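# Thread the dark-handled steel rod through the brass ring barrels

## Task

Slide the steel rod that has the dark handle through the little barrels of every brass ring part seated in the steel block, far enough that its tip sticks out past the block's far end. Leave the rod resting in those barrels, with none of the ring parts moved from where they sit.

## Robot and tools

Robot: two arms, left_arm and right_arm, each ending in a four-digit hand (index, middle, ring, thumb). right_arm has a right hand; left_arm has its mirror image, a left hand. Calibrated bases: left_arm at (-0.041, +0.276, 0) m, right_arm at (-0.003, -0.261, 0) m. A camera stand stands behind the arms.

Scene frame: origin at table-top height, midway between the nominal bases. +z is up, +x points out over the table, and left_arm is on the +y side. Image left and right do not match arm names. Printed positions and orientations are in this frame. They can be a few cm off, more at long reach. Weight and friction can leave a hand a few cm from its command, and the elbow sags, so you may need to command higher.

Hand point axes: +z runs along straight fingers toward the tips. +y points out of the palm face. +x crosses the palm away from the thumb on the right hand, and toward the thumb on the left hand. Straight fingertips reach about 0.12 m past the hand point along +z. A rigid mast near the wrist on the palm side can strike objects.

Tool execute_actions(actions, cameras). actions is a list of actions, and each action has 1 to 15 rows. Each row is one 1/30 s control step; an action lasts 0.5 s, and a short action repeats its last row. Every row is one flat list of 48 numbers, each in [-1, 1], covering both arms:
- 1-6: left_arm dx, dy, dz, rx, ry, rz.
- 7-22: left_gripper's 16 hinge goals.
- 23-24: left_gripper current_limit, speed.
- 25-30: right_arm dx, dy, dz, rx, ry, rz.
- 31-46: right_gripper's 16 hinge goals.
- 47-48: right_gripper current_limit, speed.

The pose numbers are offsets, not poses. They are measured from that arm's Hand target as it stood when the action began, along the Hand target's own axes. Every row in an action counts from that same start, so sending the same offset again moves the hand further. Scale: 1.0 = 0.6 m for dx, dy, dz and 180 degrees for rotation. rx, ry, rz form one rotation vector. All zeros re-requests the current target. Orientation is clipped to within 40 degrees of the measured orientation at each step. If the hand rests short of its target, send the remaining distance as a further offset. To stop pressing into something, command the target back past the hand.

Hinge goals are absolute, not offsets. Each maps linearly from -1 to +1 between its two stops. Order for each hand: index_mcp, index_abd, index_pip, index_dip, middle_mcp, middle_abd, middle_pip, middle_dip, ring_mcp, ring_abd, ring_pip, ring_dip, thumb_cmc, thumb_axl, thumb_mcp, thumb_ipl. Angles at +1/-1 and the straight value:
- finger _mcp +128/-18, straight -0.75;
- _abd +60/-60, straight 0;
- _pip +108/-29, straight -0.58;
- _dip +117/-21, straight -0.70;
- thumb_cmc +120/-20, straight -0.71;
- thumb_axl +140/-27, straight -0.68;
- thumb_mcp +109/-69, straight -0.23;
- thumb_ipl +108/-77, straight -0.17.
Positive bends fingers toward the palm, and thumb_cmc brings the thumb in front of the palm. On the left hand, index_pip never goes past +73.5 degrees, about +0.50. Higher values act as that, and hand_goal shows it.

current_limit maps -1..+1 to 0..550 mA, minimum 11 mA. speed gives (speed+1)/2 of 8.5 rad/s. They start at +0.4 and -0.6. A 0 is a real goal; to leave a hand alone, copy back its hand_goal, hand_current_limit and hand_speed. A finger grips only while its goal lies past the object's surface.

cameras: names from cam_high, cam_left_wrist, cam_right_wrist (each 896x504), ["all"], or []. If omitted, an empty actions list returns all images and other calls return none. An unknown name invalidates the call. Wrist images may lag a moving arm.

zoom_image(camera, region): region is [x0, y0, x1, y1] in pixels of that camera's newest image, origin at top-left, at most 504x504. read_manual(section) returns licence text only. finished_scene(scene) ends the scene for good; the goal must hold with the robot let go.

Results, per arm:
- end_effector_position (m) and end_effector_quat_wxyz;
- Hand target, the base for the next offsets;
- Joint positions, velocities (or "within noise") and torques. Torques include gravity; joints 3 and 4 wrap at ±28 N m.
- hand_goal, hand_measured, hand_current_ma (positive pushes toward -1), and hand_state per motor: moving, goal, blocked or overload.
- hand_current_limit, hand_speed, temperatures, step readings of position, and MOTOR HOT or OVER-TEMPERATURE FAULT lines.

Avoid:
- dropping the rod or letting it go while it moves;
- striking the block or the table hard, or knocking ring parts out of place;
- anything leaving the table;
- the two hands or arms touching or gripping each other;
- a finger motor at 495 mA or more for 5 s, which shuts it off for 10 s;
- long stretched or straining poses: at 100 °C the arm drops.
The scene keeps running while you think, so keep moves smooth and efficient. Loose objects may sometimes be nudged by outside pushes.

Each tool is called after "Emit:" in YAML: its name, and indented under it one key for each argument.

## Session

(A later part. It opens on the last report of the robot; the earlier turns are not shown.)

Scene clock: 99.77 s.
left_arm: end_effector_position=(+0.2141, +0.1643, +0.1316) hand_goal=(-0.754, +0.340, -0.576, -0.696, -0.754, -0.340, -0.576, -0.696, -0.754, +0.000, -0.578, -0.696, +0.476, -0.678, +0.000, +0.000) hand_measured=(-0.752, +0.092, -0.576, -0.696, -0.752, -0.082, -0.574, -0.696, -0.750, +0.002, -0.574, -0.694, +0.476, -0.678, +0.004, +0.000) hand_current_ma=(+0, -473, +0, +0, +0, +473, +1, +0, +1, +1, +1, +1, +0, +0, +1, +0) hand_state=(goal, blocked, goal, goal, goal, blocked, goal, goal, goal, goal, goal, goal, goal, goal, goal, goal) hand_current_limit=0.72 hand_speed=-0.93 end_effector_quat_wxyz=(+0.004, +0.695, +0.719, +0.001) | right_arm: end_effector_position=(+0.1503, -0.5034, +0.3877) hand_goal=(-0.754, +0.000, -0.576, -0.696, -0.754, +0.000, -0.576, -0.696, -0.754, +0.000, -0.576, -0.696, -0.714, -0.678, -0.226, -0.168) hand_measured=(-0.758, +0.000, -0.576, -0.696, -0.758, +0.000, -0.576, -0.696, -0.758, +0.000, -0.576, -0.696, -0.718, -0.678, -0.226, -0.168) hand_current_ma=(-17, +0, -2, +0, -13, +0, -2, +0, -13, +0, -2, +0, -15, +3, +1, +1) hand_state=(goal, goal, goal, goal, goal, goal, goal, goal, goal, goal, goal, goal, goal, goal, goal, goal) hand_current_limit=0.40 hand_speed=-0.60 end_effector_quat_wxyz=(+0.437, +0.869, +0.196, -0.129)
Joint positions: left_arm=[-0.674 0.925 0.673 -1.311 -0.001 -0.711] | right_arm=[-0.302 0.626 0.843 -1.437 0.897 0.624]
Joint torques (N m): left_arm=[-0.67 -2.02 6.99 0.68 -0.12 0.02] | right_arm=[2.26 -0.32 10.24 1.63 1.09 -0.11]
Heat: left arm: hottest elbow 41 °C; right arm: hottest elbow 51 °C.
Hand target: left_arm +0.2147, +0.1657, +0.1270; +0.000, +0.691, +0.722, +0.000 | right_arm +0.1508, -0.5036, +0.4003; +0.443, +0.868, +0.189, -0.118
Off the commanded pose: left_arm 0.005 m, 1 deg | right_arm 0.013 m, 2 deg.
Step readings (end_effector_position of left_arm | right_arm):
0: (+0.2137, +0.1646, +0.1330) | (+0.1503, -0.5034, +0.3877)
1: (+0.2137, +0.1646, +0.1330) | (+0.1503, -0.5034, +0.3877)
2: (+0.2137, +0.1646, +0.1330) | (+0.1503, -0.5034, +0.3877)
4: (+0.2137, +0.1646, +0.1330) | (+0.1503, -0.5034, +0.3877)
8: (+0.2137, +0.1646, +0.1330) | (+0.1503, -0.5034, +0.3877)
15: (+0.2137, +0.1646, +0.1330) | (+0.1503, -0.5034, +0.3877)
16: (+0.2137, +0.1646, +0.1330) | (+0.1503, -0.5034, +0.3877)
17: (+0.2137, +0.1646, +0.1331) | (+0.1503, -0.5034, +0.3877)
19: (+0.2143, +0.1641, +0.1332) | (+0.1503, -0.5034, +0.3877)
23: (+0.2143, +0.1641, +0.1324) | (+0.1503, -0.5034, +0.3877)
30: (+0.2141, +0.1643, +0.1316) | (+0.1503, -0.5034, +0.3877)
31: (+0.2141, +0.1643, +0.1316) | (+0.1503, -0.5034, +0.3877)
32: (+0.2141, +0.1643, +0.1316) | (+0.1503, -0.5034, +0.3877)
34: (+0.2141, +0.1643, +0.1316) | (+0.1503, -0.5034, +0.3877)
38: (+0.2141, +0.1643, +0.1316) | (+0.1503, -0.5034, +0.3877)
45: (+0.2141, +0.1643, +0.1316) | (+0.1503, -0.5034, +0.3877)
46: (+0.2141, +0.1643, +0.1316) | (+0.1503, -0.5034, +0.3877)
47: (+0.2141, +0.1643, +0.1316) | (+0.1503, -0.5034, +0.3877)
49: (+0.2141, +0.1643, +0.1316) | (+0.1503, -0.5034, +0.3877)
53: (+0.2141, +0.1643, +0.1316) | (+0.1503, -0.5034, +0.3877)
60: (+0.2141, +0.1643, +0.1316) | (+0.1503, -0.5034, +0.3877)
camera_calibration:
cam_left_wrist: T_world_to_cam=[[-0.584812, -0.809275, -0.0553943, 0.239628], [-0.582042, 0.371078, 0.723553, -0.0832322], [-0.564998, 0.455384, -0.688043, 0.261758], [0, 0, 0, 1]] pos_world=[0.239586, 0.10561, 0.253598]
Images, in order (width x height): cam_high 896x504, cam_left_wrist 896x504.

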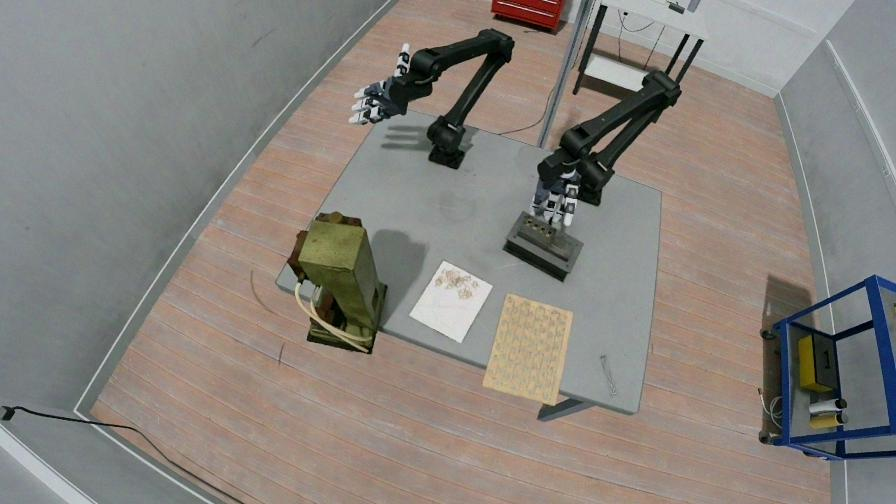

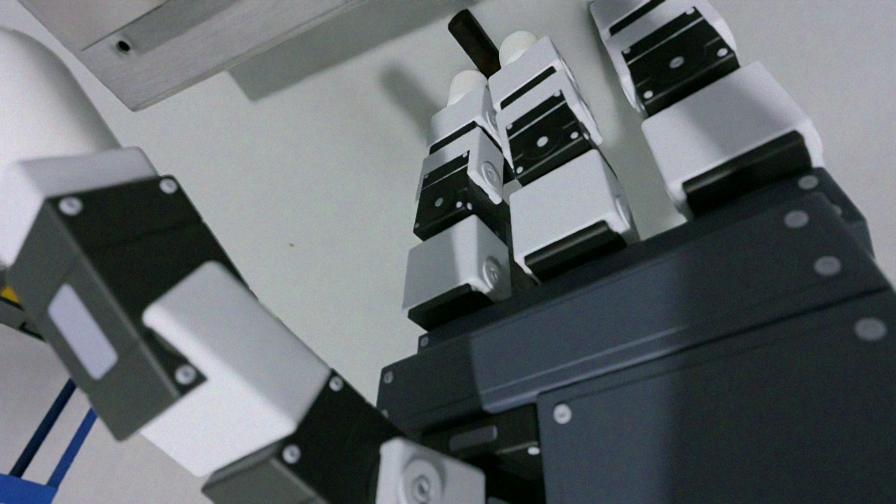

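Emit:
execute_actions:
  actions:
    - [[0,0,-0.11,0,0,0,-0.754,0.34,-0.576,-0.696,-0.754,-0.34,-0.576,-0.696,-0.754,0,-0.577,-0.696,0.477,-0.678,0,0,0.72,-0.93,0,0,0,0,0,0,-0.754,0,-0.576,-0.696,-0.754,0,-0.576,-0.696,-0.754,0,-0.576,-0.696,-0.714,-0.678,-0.226,-0.168,0.4,-0.6]]
    - [[0,0,-0.08,0,0,0,-0.754,0.34,-0.576,-0.696,-0.754,-0.34,-0.576,-0.696,-0.754,0,-0.577,-0.696,0.477,-0.678,0,0,0.72,-0.93,0,0,0,0,0,0,-0.754,0,-0.576,-0.696,-0.754,0,-0.576,-0.696,-0.754,0,-0.576,-0.696,-0.714,-0.678,-0.226,-0.168,0.4,-0.6]]
  cameras: ["cam_left_wrist", "cam_high"]

Emit:
zoom_image:
  camera: "cam_left_wrist"
  region: [400, 0, 580, 135]

Emit:
zoom_image:
  camera: "cam_high"
  region: [510, 150, 610, 250]

Scene clock: 101.70 s.
left_arm: end_effector_position=(+0.2080, +0.1693, +0.2237) hand_goal=(-0.754, +0.340, -0.576, -0.696, -0.754, -0.340, -0.576, -0.696, -0.754, +0.000, -0.578, -0.696, +0.476, -0.678, +0.000, +0.000) hand_measured=(-0.754, +0.092, -0.576, -0.696, -0.750, -0.082, -0.574, -0.696, -0.752, +0.002, -0.576, -0.694, +0.476, -0.678, +0.004, +0.000) hand_current_ma=(+0, -473, +0, +0, +1, +473, +1, +0, +1, +1, +1, +1, +0, +0, +1, +0) hand_state=(goal, blocked, goal, goal, goal, blocked, goal, goal, goal, goal, goal, goal, goal, goal, goal, goal) hand_current_limit=0.72 hand_speed=-0.93 end_effector_quat_wxyz=(-0.017, +0.694, +0.719, -0.001) | right_arm: end_effector_position=(+0.1503, -0.5034, +0.3877) hand_goal=(-0.754, +0.000, -0.576, -0.696, -0.754, +0.000, -0.576, -0.696, -0.754, +0.000, -0.576, -0.696, -0.714, -0.678, -0.226, -0.168) hand_measured=(-0.758, +0.000, -0.576, -0.696, -0.758, +0.000, -0.576, -0.696, -0.758, +0.000, -0.576, -0.696, -0.718, -0.678, -0.226, -0.168) hand_current_ma=(-17, +0, -2, +0, -13, +0, -2, +0, -13, +0, -2, +0, -15, +3, +1, +1) hand_state=(goal, goal, goal, goal, goal, goal, goal, goal, goal, goal, goal, goal, goal, goal, goal, goal) hand_current_limit=0.40 hand_speed=-0.60 end_effector_quat_wxyz=(+0.437, +0.869, +0.196, -0.129)
Joint positions: left_arm=[-0.673 0.896 0.907 -1.615 -0.001 -0.711] | right_arm=[-0.302 0.626 0.843 -1.437 0.897 0.624]
Joint torques (N m): left_arm=[-0.38 -2.67 10.54 0.29 -0.11 0.04] | right_arm=[2.14 -0.26 10.3 1.42 1.09 -0.03]
Heat: left arm: hottest elbow 42 °C; right arm: hottest elbow 51 °C.
Hand target: left_arm +0.2147, +0.1657, +0.2408; -0.001, +0.691, +0.723, +0.000 | right_arm +0.1508, -0.5036, +0.4003; +0.443, +0.868, +0.189, -0.118
Off the commanded pose: left_arm 0.019 m, 2 deg | right_arm 0.013 m, 2 deg.
Step readings (end_effector_position of left_arm | right_arm):
0: (+0.2141, +0.1643, +0.1316) | (+0.1503, -0.5034, +0.3877)
1: (+0.2140, +0.1644, +0.1316) | (+0.1503, -0.5034, +0.3877)
2: (+0.2122, +0.1658, +0.1315) | (+0.1503, -0.5034, +0.3877)
4: (+0.2070, +0.1701, +0.1358) | (+0.1503, -0.5034, +0.3877)
8: (+0.2056, +0.1713, +0.1569) | (+0.1503, -0.5034, +0.3877)
15: (+0.2081, +0.1692, +0.1762) | (+0.1503, -0.5034, +0.3877)
16: (+0.2075, +0.1697, +0.1763) | (+0.1503, -0.5034, +0.3877)
17: (+0.2062, +0.1707, +0.1776) | (+0.1503, -0.5034, +0.3877)
19: (+0.2036, +0.1728, +0.1861) | (+0.1503, -0.5034, +0.3877)
23: (+0.2082, +0.1691, +0.2122) | (+0.1503, -0.5034, +0.3877)
30: (+0.2087, +0.1687, +0.2239) | (+0.1503, -0.5034, +0.3877)
camera_calibration:
cam_left_wrist: T_world_to_cam=[[-0.586312, -0.808051, -0.0573782, 0.245705], [-0.558465, 0.351875, 0.751199, -0.16313], [-0.586817, 0.472481, -0.657577, 0.314109], [0, 0, 0, 1]] pos_world=[0.237282, 0.107533, 0.343192]
Images, in order (width x height): cam_high 896x504, cam_left_wrist 896x504.

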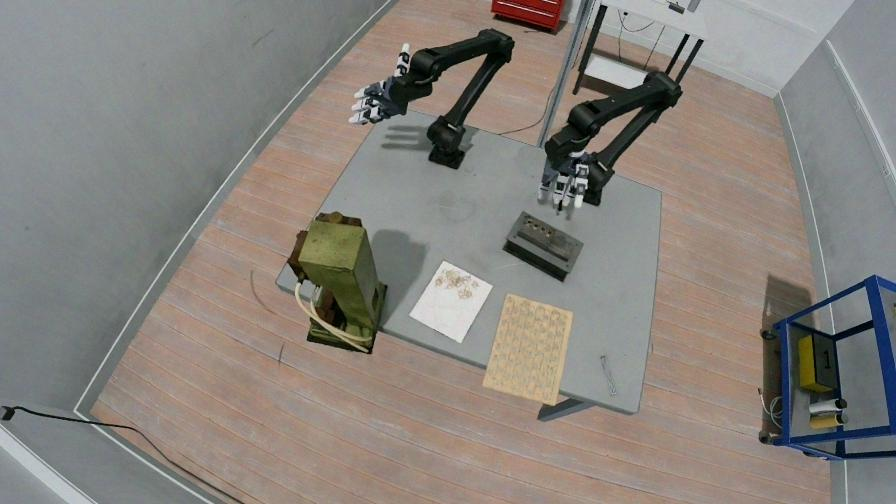

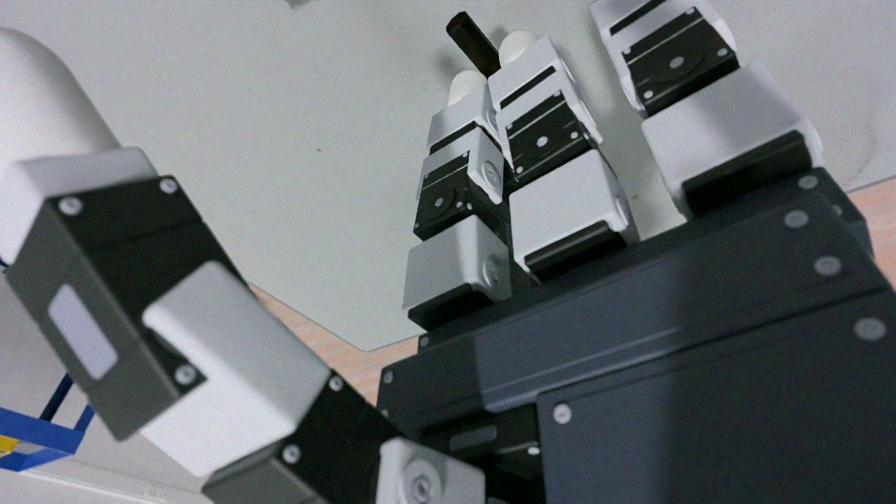

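Scaled by 2.800 from the camera's 896x504 image, which has a finer 1280x720 frame.

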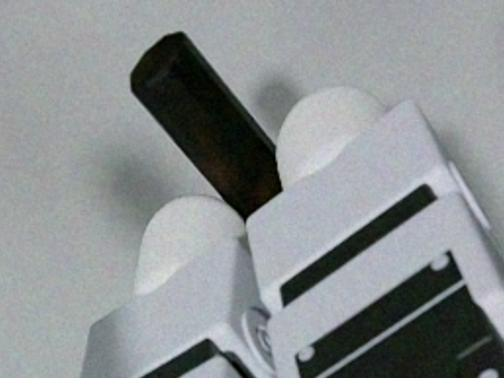

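Scaled by 5.040 from the camera's 896x504 image, which has a finer 1280x720 frame.

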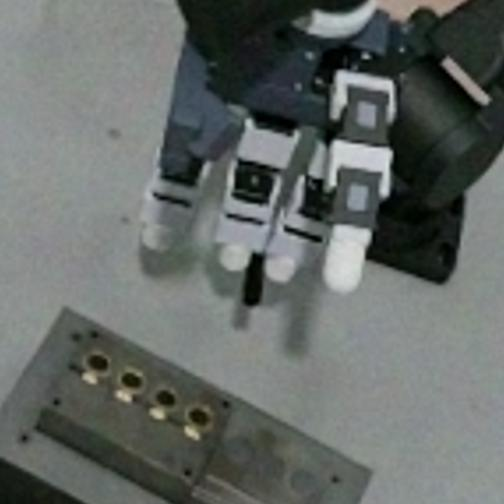

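Emit:
execute_actions:
  actions:
    - [[0.0512,0.0563,-0.05,0,0,-0.0683,-0.754,0.34,-0.576,-0.696,-0.754,-0.34,-0.576,-0.696,-0.754,0,-0.577,-0.696,0.477,-0.678,0,0,0.72,-0.93,0,0,0,0,0,0,-0.754,0,-0.576,-0.696,-0.754,0,-0.576,-0.696,-0.754,0,-0.576,-0.696,-0.714,-0.678,-0.226,-0.168,0.4,-0.6]]
    - [[0.0437,0.066,-0.0417,0,0,-0.0683,-0.754,0.34,-0.576,-0.696,-0.754,-0.34,-0.576,-0.696,-0.754,0,-0.577,-0.696,0.477,-0.678,0,0,0.72,-0.93,0,0,0,0,0,0,-0.754,0,-0.576,-0.696,-0.754,0,-0.576,-0.696,-0.754,0,-0.576,-0.696,-0.714,-0.678,-0.226,-0.168,0.4,-0.6]]
    - [[0.043,0.0718,0,0,0,-0.0683,-0.754,0.34,-0.576,-0.696,-0.754,-0.34,-0.576,-0.696,-0.754,0,-0.577,-0.696,0.477,-0.678,0,0,0.72,-0.93,0,0,0,0,0,0,-0.754,0,-0.576,-0.696,-0.754,0,-0.576,-0.696,-0.754,0,-0.576,-0.696,-0.714,-0.678,-0.226,-0.168,0.4,-0.6]]
  cameras: ["cam_high"]

Emit:
zoom_image:
  camera: "cam_high"
  region: [510, 150, 630, 270]

Scene clock: 105.83 s.
left_arm: end_effector_position=(+0.2939, +0.2771, +0.2812) hand_goal=(-0.754, +0.340, -0.576, -0.696, -0.754, -0.340, -0.576, -0.696, -0.754, +0.000, -0.578, -0.696, +0.476, -0.678, +0.000, +0.000) hand_measured=(-0.754, +0.092, -0.576, -0.696, -0.752, -0.082, -0.574, -0.696, -0.754, +0.002, -0.576, -0.694, +0.476, -0.678, +0.004, +0.000) hand_current_ma=(+0, -473, +0, +0, +1, +473, +1, +0, +0, +1, +1, +1, +0, +0, +1, +0) hand_state=(goal, blocked, goal, goal, goal, blocked, goal, goal, goal, goal, goal, goal, goal, goal, goal, goal) hand_current_limit=0.72 hand_speed=-0.93 end_effector_quat_wxyz=(-0.018, +0.435, +0.900, -0.003) | right_arm: end_effector_position=(+0.1503, -0.5034, +0.3877) hand_goal=(-0.754, +0.000, -0.576, -0.696, -0.754, +0.000, -0.576, -0.696, -0.754, +0.000, -0.576, -0.696, -0.714, -0.678, -0.226, -0.168) hand_measured=(-0.758, +0.000, -0.576, -0.696, -0.758, +0.000, -0.576, -0.696, -0.758, +0.000, -0.576, -0.696, -0.718, -0.678, -0.226, -0.168) hand_current_ma=(-17, +0, -2, +0, -13, +0, -2, +0, -13, +0, -2, +0, -15, +3, +1, +1) hand_state=(goal, goal, goal, goal, goal, goal, goal, goal, goal, goal, goal, goal, goal, goal, goal, goal) hand_current_limit=0.40 hand_speed=-0.60 end_effector_quat_wxyz=(+0.437, +0.869, +0.196, -0.129)
Joint positions: left_arm=[-0.24 1.125 1.199 -1.682 -0.003 -0.914] | right_arm=[-0.302 0.626 0.843 -1.437 0.897 0.624]
Joint torques (N m): left_arm=[-0.26 -5.89 10.85 0.53 -0.05 -0.03] | right_arm=[2.08 -0.32 10.29 1.55 1.11 -0.08]
Heat: left arm: hottest elbow 43 °C; right arm: hottest elbow 51 °C.
Hand target: left_arm +0.3054, +0.2760, +0.2960; +0.000, +0.427, +0.904, +0.000 | right_arm +0.1508, -0.5036, +0.4003; +0.443, +0.868, +0.189, -0.118
Off the commanded pose: left_arm 0.019 m, 2 deg | right_arm 0.013 m, 2 deg.
Step readings (end_effector_position of left_arm | right_arm):
0: (+0.2080, +0.1693, +0.2237) | (+0.1503, -0.5034, +0.3877)
1: (+0.2081, +0.1695, +0.2240) | (+0.1503, -0.5034, +0.3877)
2: (+0.2086, +0.1713, +0.2252) | (+0.1503, -0.5034, +0.3877)
4: (+0.2146, +0.1802, +0.2324) | (+0.1503, -0.5034, +0.3877)
8: (+0.2336, +0.1953, +0.2517) | (+0.1503, -0.5034, +0.3877)
15: (+0.2392, +0.1993, +0.2563) | (+0.1503, -0.5034, +0.3877)
16: (+0.2394, +0.1997, +0.2562) | (+0.1503, -0.5034, +0.3877)
17: (+0.2399, +0.2015, +0.2568) | (+0.1503, -0.5034, +0.3877)
19: (+0.2466, +0.2110, +0.2625) | (+0.1503, -0.5034, +0.3877)
23: (+0.2659, +0.2291, +0.2776) | (+0.1503, -0.5034, +0.3877)
30: (+0.2705, +0.2337, +0.2812) | (+0.1503, -0.5034, +0.3877)
31: (+0.2706, +0.2343, +0.2810) | (+0.1503, -0.5034, +0.3877)
32: (+0.2712, +0.2358, +0.2809) | (+0.1503, -0.5034, +0.3877)
34: (+0.2762, +0.2469, +0.2819) | (+0.1503, -0.5034, +0.3877)
38: (+0.2889, +0.2717, +0.2820) | (+0.1503, -0.5034, +0.3877)
45: (+0.2932, +0.2772, +0.2792) | (+0.1503, -0.5034, +0.3877)
Images, in order (width x height): cam_high 896x504.

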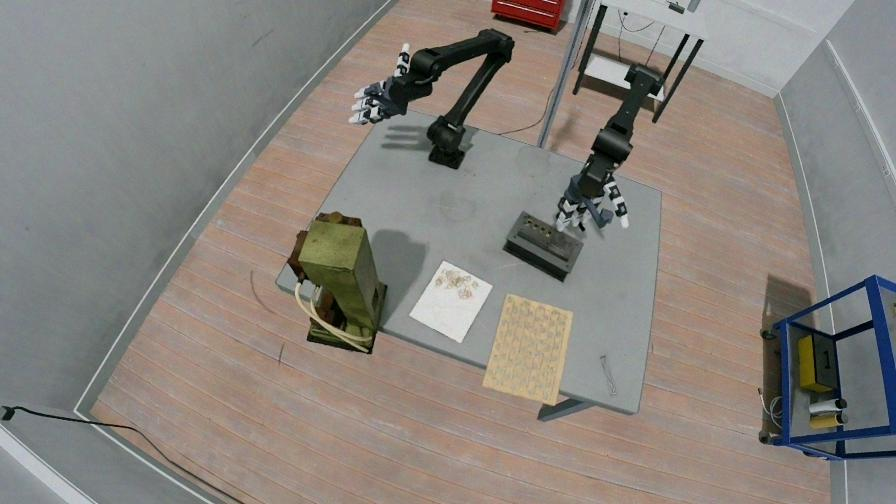

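Scaled by 4.200 from the camera's 896x504 image, which has a finer 1280x720 frame.

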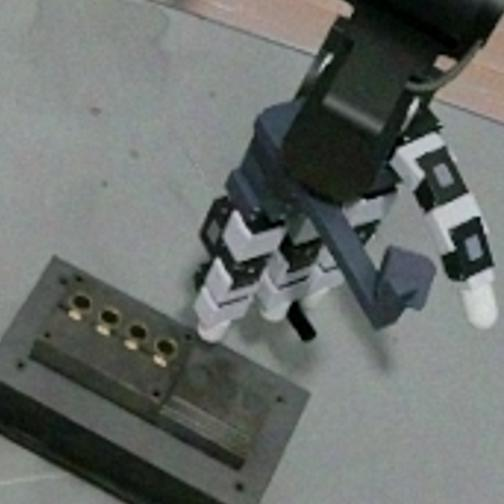

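Emit:
execute_actions:
  actions: []
  cameras: ["all"]

Scene clock: 108.80 s.
left_arm: end_effector_position=(+0.2938, +0.2772, +0.2812) hand_goal=(-0.754, +0.340, -0.576, -0.696, -0.754, -0.340, -0.576, -0.696, -0.754, +0.000, -0.578, -0.696, +0.476, -0.678, +0.000, +0.000) hand_measured=(-0.754, +0.092, -0.576, -0.696, -0.752, -0.082, -0.574, -0.696, -0.754, +0.002, -0.576, -0.694, +0.476, -0.678, +0.004, +0.000) hand_current_ma=(+0, -473, +0, +0, +1, +473, +1, +0, +0, +1, +1, +1, +0, +0, +1, +0) hand_state=(goal, blocked, goal, goal, goal, blocked, goal, goal, goal, goal, goal, goal, goal, goal, goal, goal) hand_current_limit=0.72 hand_speed=-0.93 end_effector_quat_wxyz=(-0.018, +0.434, +0.901, -0.003) | right_arm: end_effector_position=(+0.1503, -0.5034, +0.3877) hand_goal=(-0.754, +0.000, -0.576, -0.696, -0.754, +0.000, -0.576, -0.696, -0.754, +0.000, -0.576, -0.696, -0.714, -0.678, -0.226, -0.168) hand_measured=(-0.758, +0.000, -0.576, -0.696, -0.758, +0.000, -0.576, -0.696, -0.758, +0.000, -0.576, -0.696, -0.718, -0.678, -0.226, -0.168) hand_current_ma=(-17, +0, -2, +0, -13, +0, -2, +0, -13, +0, -2, +0, -15, +3, +1, +1) hand_state=(goal, goal, goal, goal, goal, goal, goal, goal, goal, goal, goal, goal, goal, goal, goal, goal) hand_current_limit=0.40 hand_speed=-0.60 end_effector_quat_wxyz=(+0.437, +0.869, +0.196, -0.129)
Joint positions: left_arm=[-0.24 1.125 1.199 -1.682 -0.003 -0.914] | right_arm=[-0.302 0.626 0.843 -1.437 0.897 0.624]
Joint velocities: within noise
Joint torques (N m): left_arm=[-0.73 -5.95 10.88 0.28 -0.07 -0.05] | right_arm=[2.14 -0.85 10.15 1.59 1.17 -0.13]
Motor temperatures (°C): left_arm=[28 30 44 24 28 25] | right_arm=[29 23 51 25 26 27]
Heat: left arm: hottest elbow 44 °C; right arm: hottest elbow 51 °C.
Hand target: left_arm +0.3054, +0.2760, +0.2960; +0.000, +0.427, +0.904, +0.000 | right_arm +0.1508, -0.5036, +0.4003; +0.443, +0.868, +0.189, -0.118
Off the commanded pose: left_arm 0.019 m, 2 deg | right_arm 0.013 m, 2 deg.
camera_calibration:
cam_left_wrist: T_world_to_cam=[[0.0087021, -0.997728, -0.0668103, 0.266932], [-0.656634, -0.056091, 0.752121, -0.0546838], [-0.754159, 0.0373249, -0.65563, 0.520606], [0, 0, 0, 1]] pos_world=[0.354389, 0.243826, 0.400287]
cam_right_wrist: T_world_to_cam=[[-0.38078, -0.50331, 0.775684, -0.468291], [-0.580963, 0.782851, 0.222769, 0.346264], [-0.719367, -0.365817, -0.590498, 0.280559], [0, 0, 0, 1]] pos_world=[0.224675, -0.404136, 0.451778]

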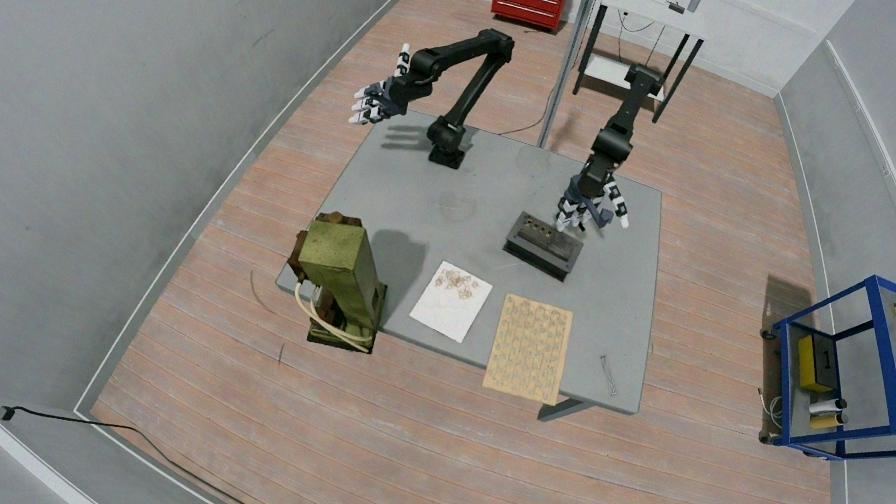

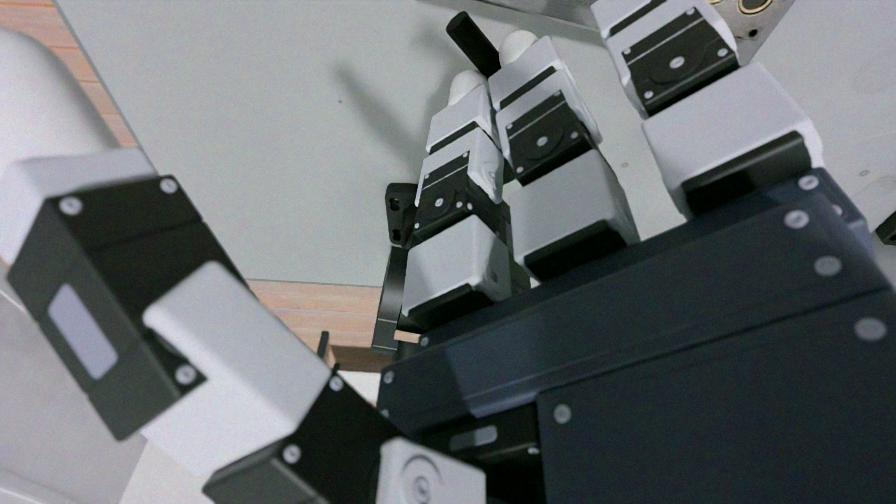

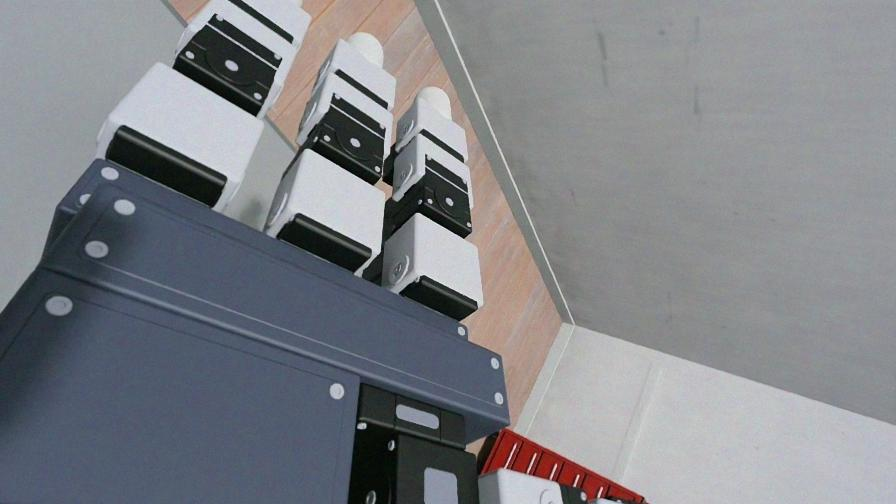

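Emit:
execute_actions:
  actions:
    - [[0.0042,0.0078,0,0,0,-0.0068,-0.754,0.34,-0.576,-0.696,-0.754,-0.34,-0.576,-0.696,-0.754,0,-0.577,-0.696,0.477,-0.678,0,0,0.72,-0.93,0,0,0,0,0,0,-0.754,0,-0.576,-0.696,-0.754,0,-0.576,-0.696,-0.754,0,-0.576,-0.696,-0.714,-0.678,-0.226,-0.168,0.4,-0.6],[0.0126,0.0234,0,0,0,-0.0205,-0.754,0.34,-0.576,-0.696,-0.754,-0.34,-0.576,-0.696,-0.754,0,-0.577,-0.696,0.477,-0.678,0,0,0.72,-0.93,0,0,0,0,0,0,-0.754,0,-0.576,-0.696,-0.754,0,-0.576,-0.696,-0.754,0,-0.576,-0.696,-0.714,-0.678,-0.226,-0.168,0.4,-0.6],[0.0252,0.0468,0,0,0,-0.041,-0.754,0.34,-0.576,-0.696,-0.754,-0.34,-0.576,-0.696,-0.754,0,-0.577,-0.696,0.477,-0.678,0,0,0.72,-0.93,0,0,0,0,0,0,-0.754,0,-0.576,-0.696,-0.754,0,-0.576,-0.696,-0.754,0,-0.576,-0.696,-0.714,-0.678,-0.226,-0.168,0.4,-0.6],[0.0378,0.0702,0,0,0,-0.0615,-0.754,0.34,-0.576,-0.696,-0.754,-0.34,-0.576,-0.696,-0.754,0,-0.577,-0.696,0.477,-0.678,0,0,0.72,-0.93,0,0,0,0,0,0,-0.754,0,-0.576,-0.696,-0.754,0,-0.576,-0.696,-0.754,0,-0.576,-0.696,-0.714,-0.678,-0.226,-0.168,0.4,-0.6],[0.042,0.078,0,0,0,-0.0683,-0.754,0.34,-0.576,-0.696,-0.754,-0.34,-0.576,-0.696,-0.754,0,-0.577,-0.696,0.477,-0.678,0,0,0.72,-0.93,0,0,0,0,0,0,-0.754,0,-0.576,-0.696,-0.754,0,-0.576,-0.696,-0.754,0,-0.576,-0.696,-0.714,-0.678,-0.226,-0.168,0.4,-0.6]]
    - [[0.004,0.0085,0,0,0,-0.0068,-0.754,0.34,-0.576,-0.696,-0.754,-0.34,-0.576,-0.696,-0.754,0,-0.577,-0.696,0.477,-0.678,0,0,0.72,-0.93,0,0,0,0,0,0,-0.754,0,-0.576,-0.696,-0.754,0,-0.576,-0.696,-0.754,0,-0.576,-0.696,-0.714,-0.678,-0.226,-0.168,0.4,-0.6],[0.012,0.0255,0,0,0,-0.0205,-0.754,0.34,-0.576,-0.696,-0.754,-0.34,-0.576,-0.696,-0.754,0,-0.577,-0.696,0.477,-0.678,0,0,0.72,-0.93,0,0,0,0,0,0,-0.754,0,-0.576,-0.696,-0.754,0,-0.576,-0.696,-0.754,0,-0.576,-0.696,-0.714,-0.678,-0.226,-0.168,0.4,-0.6],[0.0241,0.051,0,0,0,-0.041,-0.754,0.34,-0.576,-0.696,-0.754,-0.34,-0.576,-0.696,-0.754,0,-0.577,-0.696,0.477,-0.678,0,0,0.72,-0.93,0,0,0,0,0,0,-0.754,0,-0.576,-0.696,-0.754,0,-0.576,-0.696,-0.754,0,-0.576,-0.696,-0.714,-0.678,-0.226,-0.168,0.4,-0.6],[0.0362,0.0765,0,0,0,-0.0615,-0.754,0.34,-0.576,-0.696,-0.754,-0.34,-0.576,-0.696,-0.754,0,-0.577,-0.696,0.477,-0.678,0,0,0.72,-0.93,0,0,0,0,0,0,-0.754,0,-0.576,-0.696,-0.754,0,-0.576,-0.696,-0.754,0,-0.576,-0.696,-0.714,-0.678,-0.226,-0.168,0.4,-0.6],[0.0402,0.085,0,0,0,-0.0683,-0.754,0.34,-0.576,-0.696,-0.754,-0.34,-0.576,-0.696,-0.754,0,-0.577,-0.696,0.477,-0.678,0,0,0.72,-0.93,0,0,0,0,0,0,-0.754,0,-0.576,-0.696,-0.754,0,-0.576,-0.696,-0.754,0,-0.576,-0.696,-0.714,-0.678,-0.226,-0.168,0.4,-0.6]]
  cameras: ["cam_left_wrist", "cam_high"]

Scene clock: 113.87 s.
left_arm: end_effector_position=(+0.3260, +0.3794, +0.2831) hand_goal=(-0.754, +0.340, -0.576, -0.696, -0.754, -0.340, -0.576, -0.696, -0.754, +0.000, -0.578, -0.696, +0.476, -0.678, +0.000, +0.000) hand_measured=(-0.754, +0.092, -0.576, -0.696, -0.752, -0.082, -0.574, -0.696, -0.752, +0.002, -0.576, -0.694, +0.476, -0.678, +0.004, +0.000) hand_current_ma=(+0, -473, +0, +0, +1, +473, +1, +0, +0, +1, +1, +1, +0, +0, +1, +0) hand_state=(goal, blocked, goal, goal, goal, blocked, goal, goal, goal, goal, goal, goal, goal, goal, goal, goal) hand_current_limit=0.72 hand_speed=-0.93 end_effector_quat_wxyz=(-0.016, +0.231, +0.973, -0.004) | right_arm: end_effector_position=(+0.1503, -0.5034, +0.3877) hand_goal=(-0.754, +0.000, -0.576, -0.696, -0.754, +0.000, -0.576, -0.696, -0.754, +0.000, -0.576, -0.696, -0.714, -0.678, -0.226, -0.168) hand_measured=(-0.758, +0.000, -0.576, -0.696, -0.758, +0.000, -0.576, -0.696, -0.758, +0.000, -0.576, -0.696, -0.718, -0.678, -0.226, -0.168) hand_current_ma=(-17, +0, -2, +0, -13, +0, -2, +0, -13, +0, -2, +0, -15, +3, +1, +1) hand_state=(goal, goal, goal, goal, goal, goal, goal, goal, goal, goal, goal, goal, goal, goal, goal, goal) hand_current_limit=0.40 hand_speed=-0.60 end_effector_quat_wxyz=(+0.437, +0.869, +0.196, -0.129)
Joint positions: left_arm=[0.05 1.276 1.324 -1.652 -0.002 -1.056] | right_arm=[-0.302 0.626 0.843 -1.437 0.897 0.624]
Joint torques (N m): left_arm=[-1.32 -8 10.81 0.25 -0.08 -0.08] | right_arm=[2.26 0.38 10.19 1.39 1.13 -0.1]
Heat: left arm: hottest elbow 45 °C; right arm: hottest elbow 52 °C.
Hand target: left_arm +0.3381, +0.3801, +0.2960; +0.000, +0.225, +0.974, +0.000 | right_arm +0.1508, -0.5036, +0.4003; +0.443, +0.868, +0.189, -0.118
Off the commanded pose: left_arm 0.018 m, 2 deg | right_arm 0.013 m, 2 deg.
Step readings (end_effector_position of left_arm | right_arm):
0: (+0.2938, +0.2772, +0.2812) | (+0.1503, -0.5034, +0.3877)
1: (+0.2938, +0.2772, +0.2812) | (+0.1503, -0.5034, +0.3877)
2: (+0.2938, +0.2775, +0.2812) | (+0.1503, -0.5034, +0.3877)
4: (+0.2946, +0.2804, +0.2816) | (+0.1503, -0.5034, +0.3877)
8: (+0.3037, +0.3050, +0.2839) | (+0.1503, -0.5034, +0.3877)
15: (+0.3127, +0.3251, +0.2801) | (+0.1503, -0.5034, +0.3877)
16: (+0.3128, +0.3252, +0.2798) | (+0.1503, -0.5034, +0.3877)
17: (+0.3129, +0.3254, +0.2802) | (+0.1503, -0.5034, +0.3877)
19: (+0.3137, +0.3282, +0.2813) | (+0.1503, -0.5034, +0.3877)
23: (+0.3196, +0.3547, +0.2852) | (+0.1503, -0.5034, +0.3877)
30: (+0.3249, +0.3793, +0.2813) | (+0.1503, -0.5034, +0.3877)
camera_calibration:
cam_left_wrist: T_world_to_cam=[[0.426305, -0.901874, -0.0699106, 0.19717], [-0.575317, -0.329961, 0.748423, 0.0492251], [-0.698051, -0.278835, -0.659527, 0.645074], [0, 0, 0, 1]] pos_world=[0.39456, 0.373934, 0.402387]
Images, in order (width x height): cam_high 896x504, cam_left_wrist 896x504.

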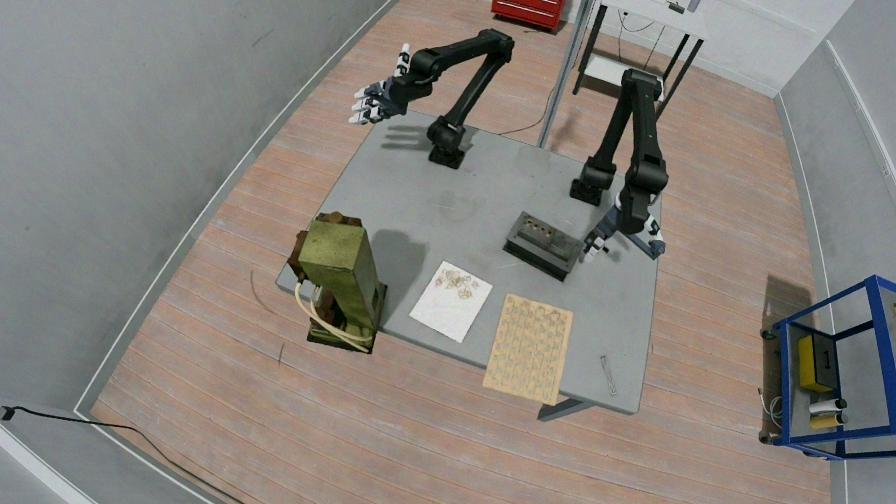

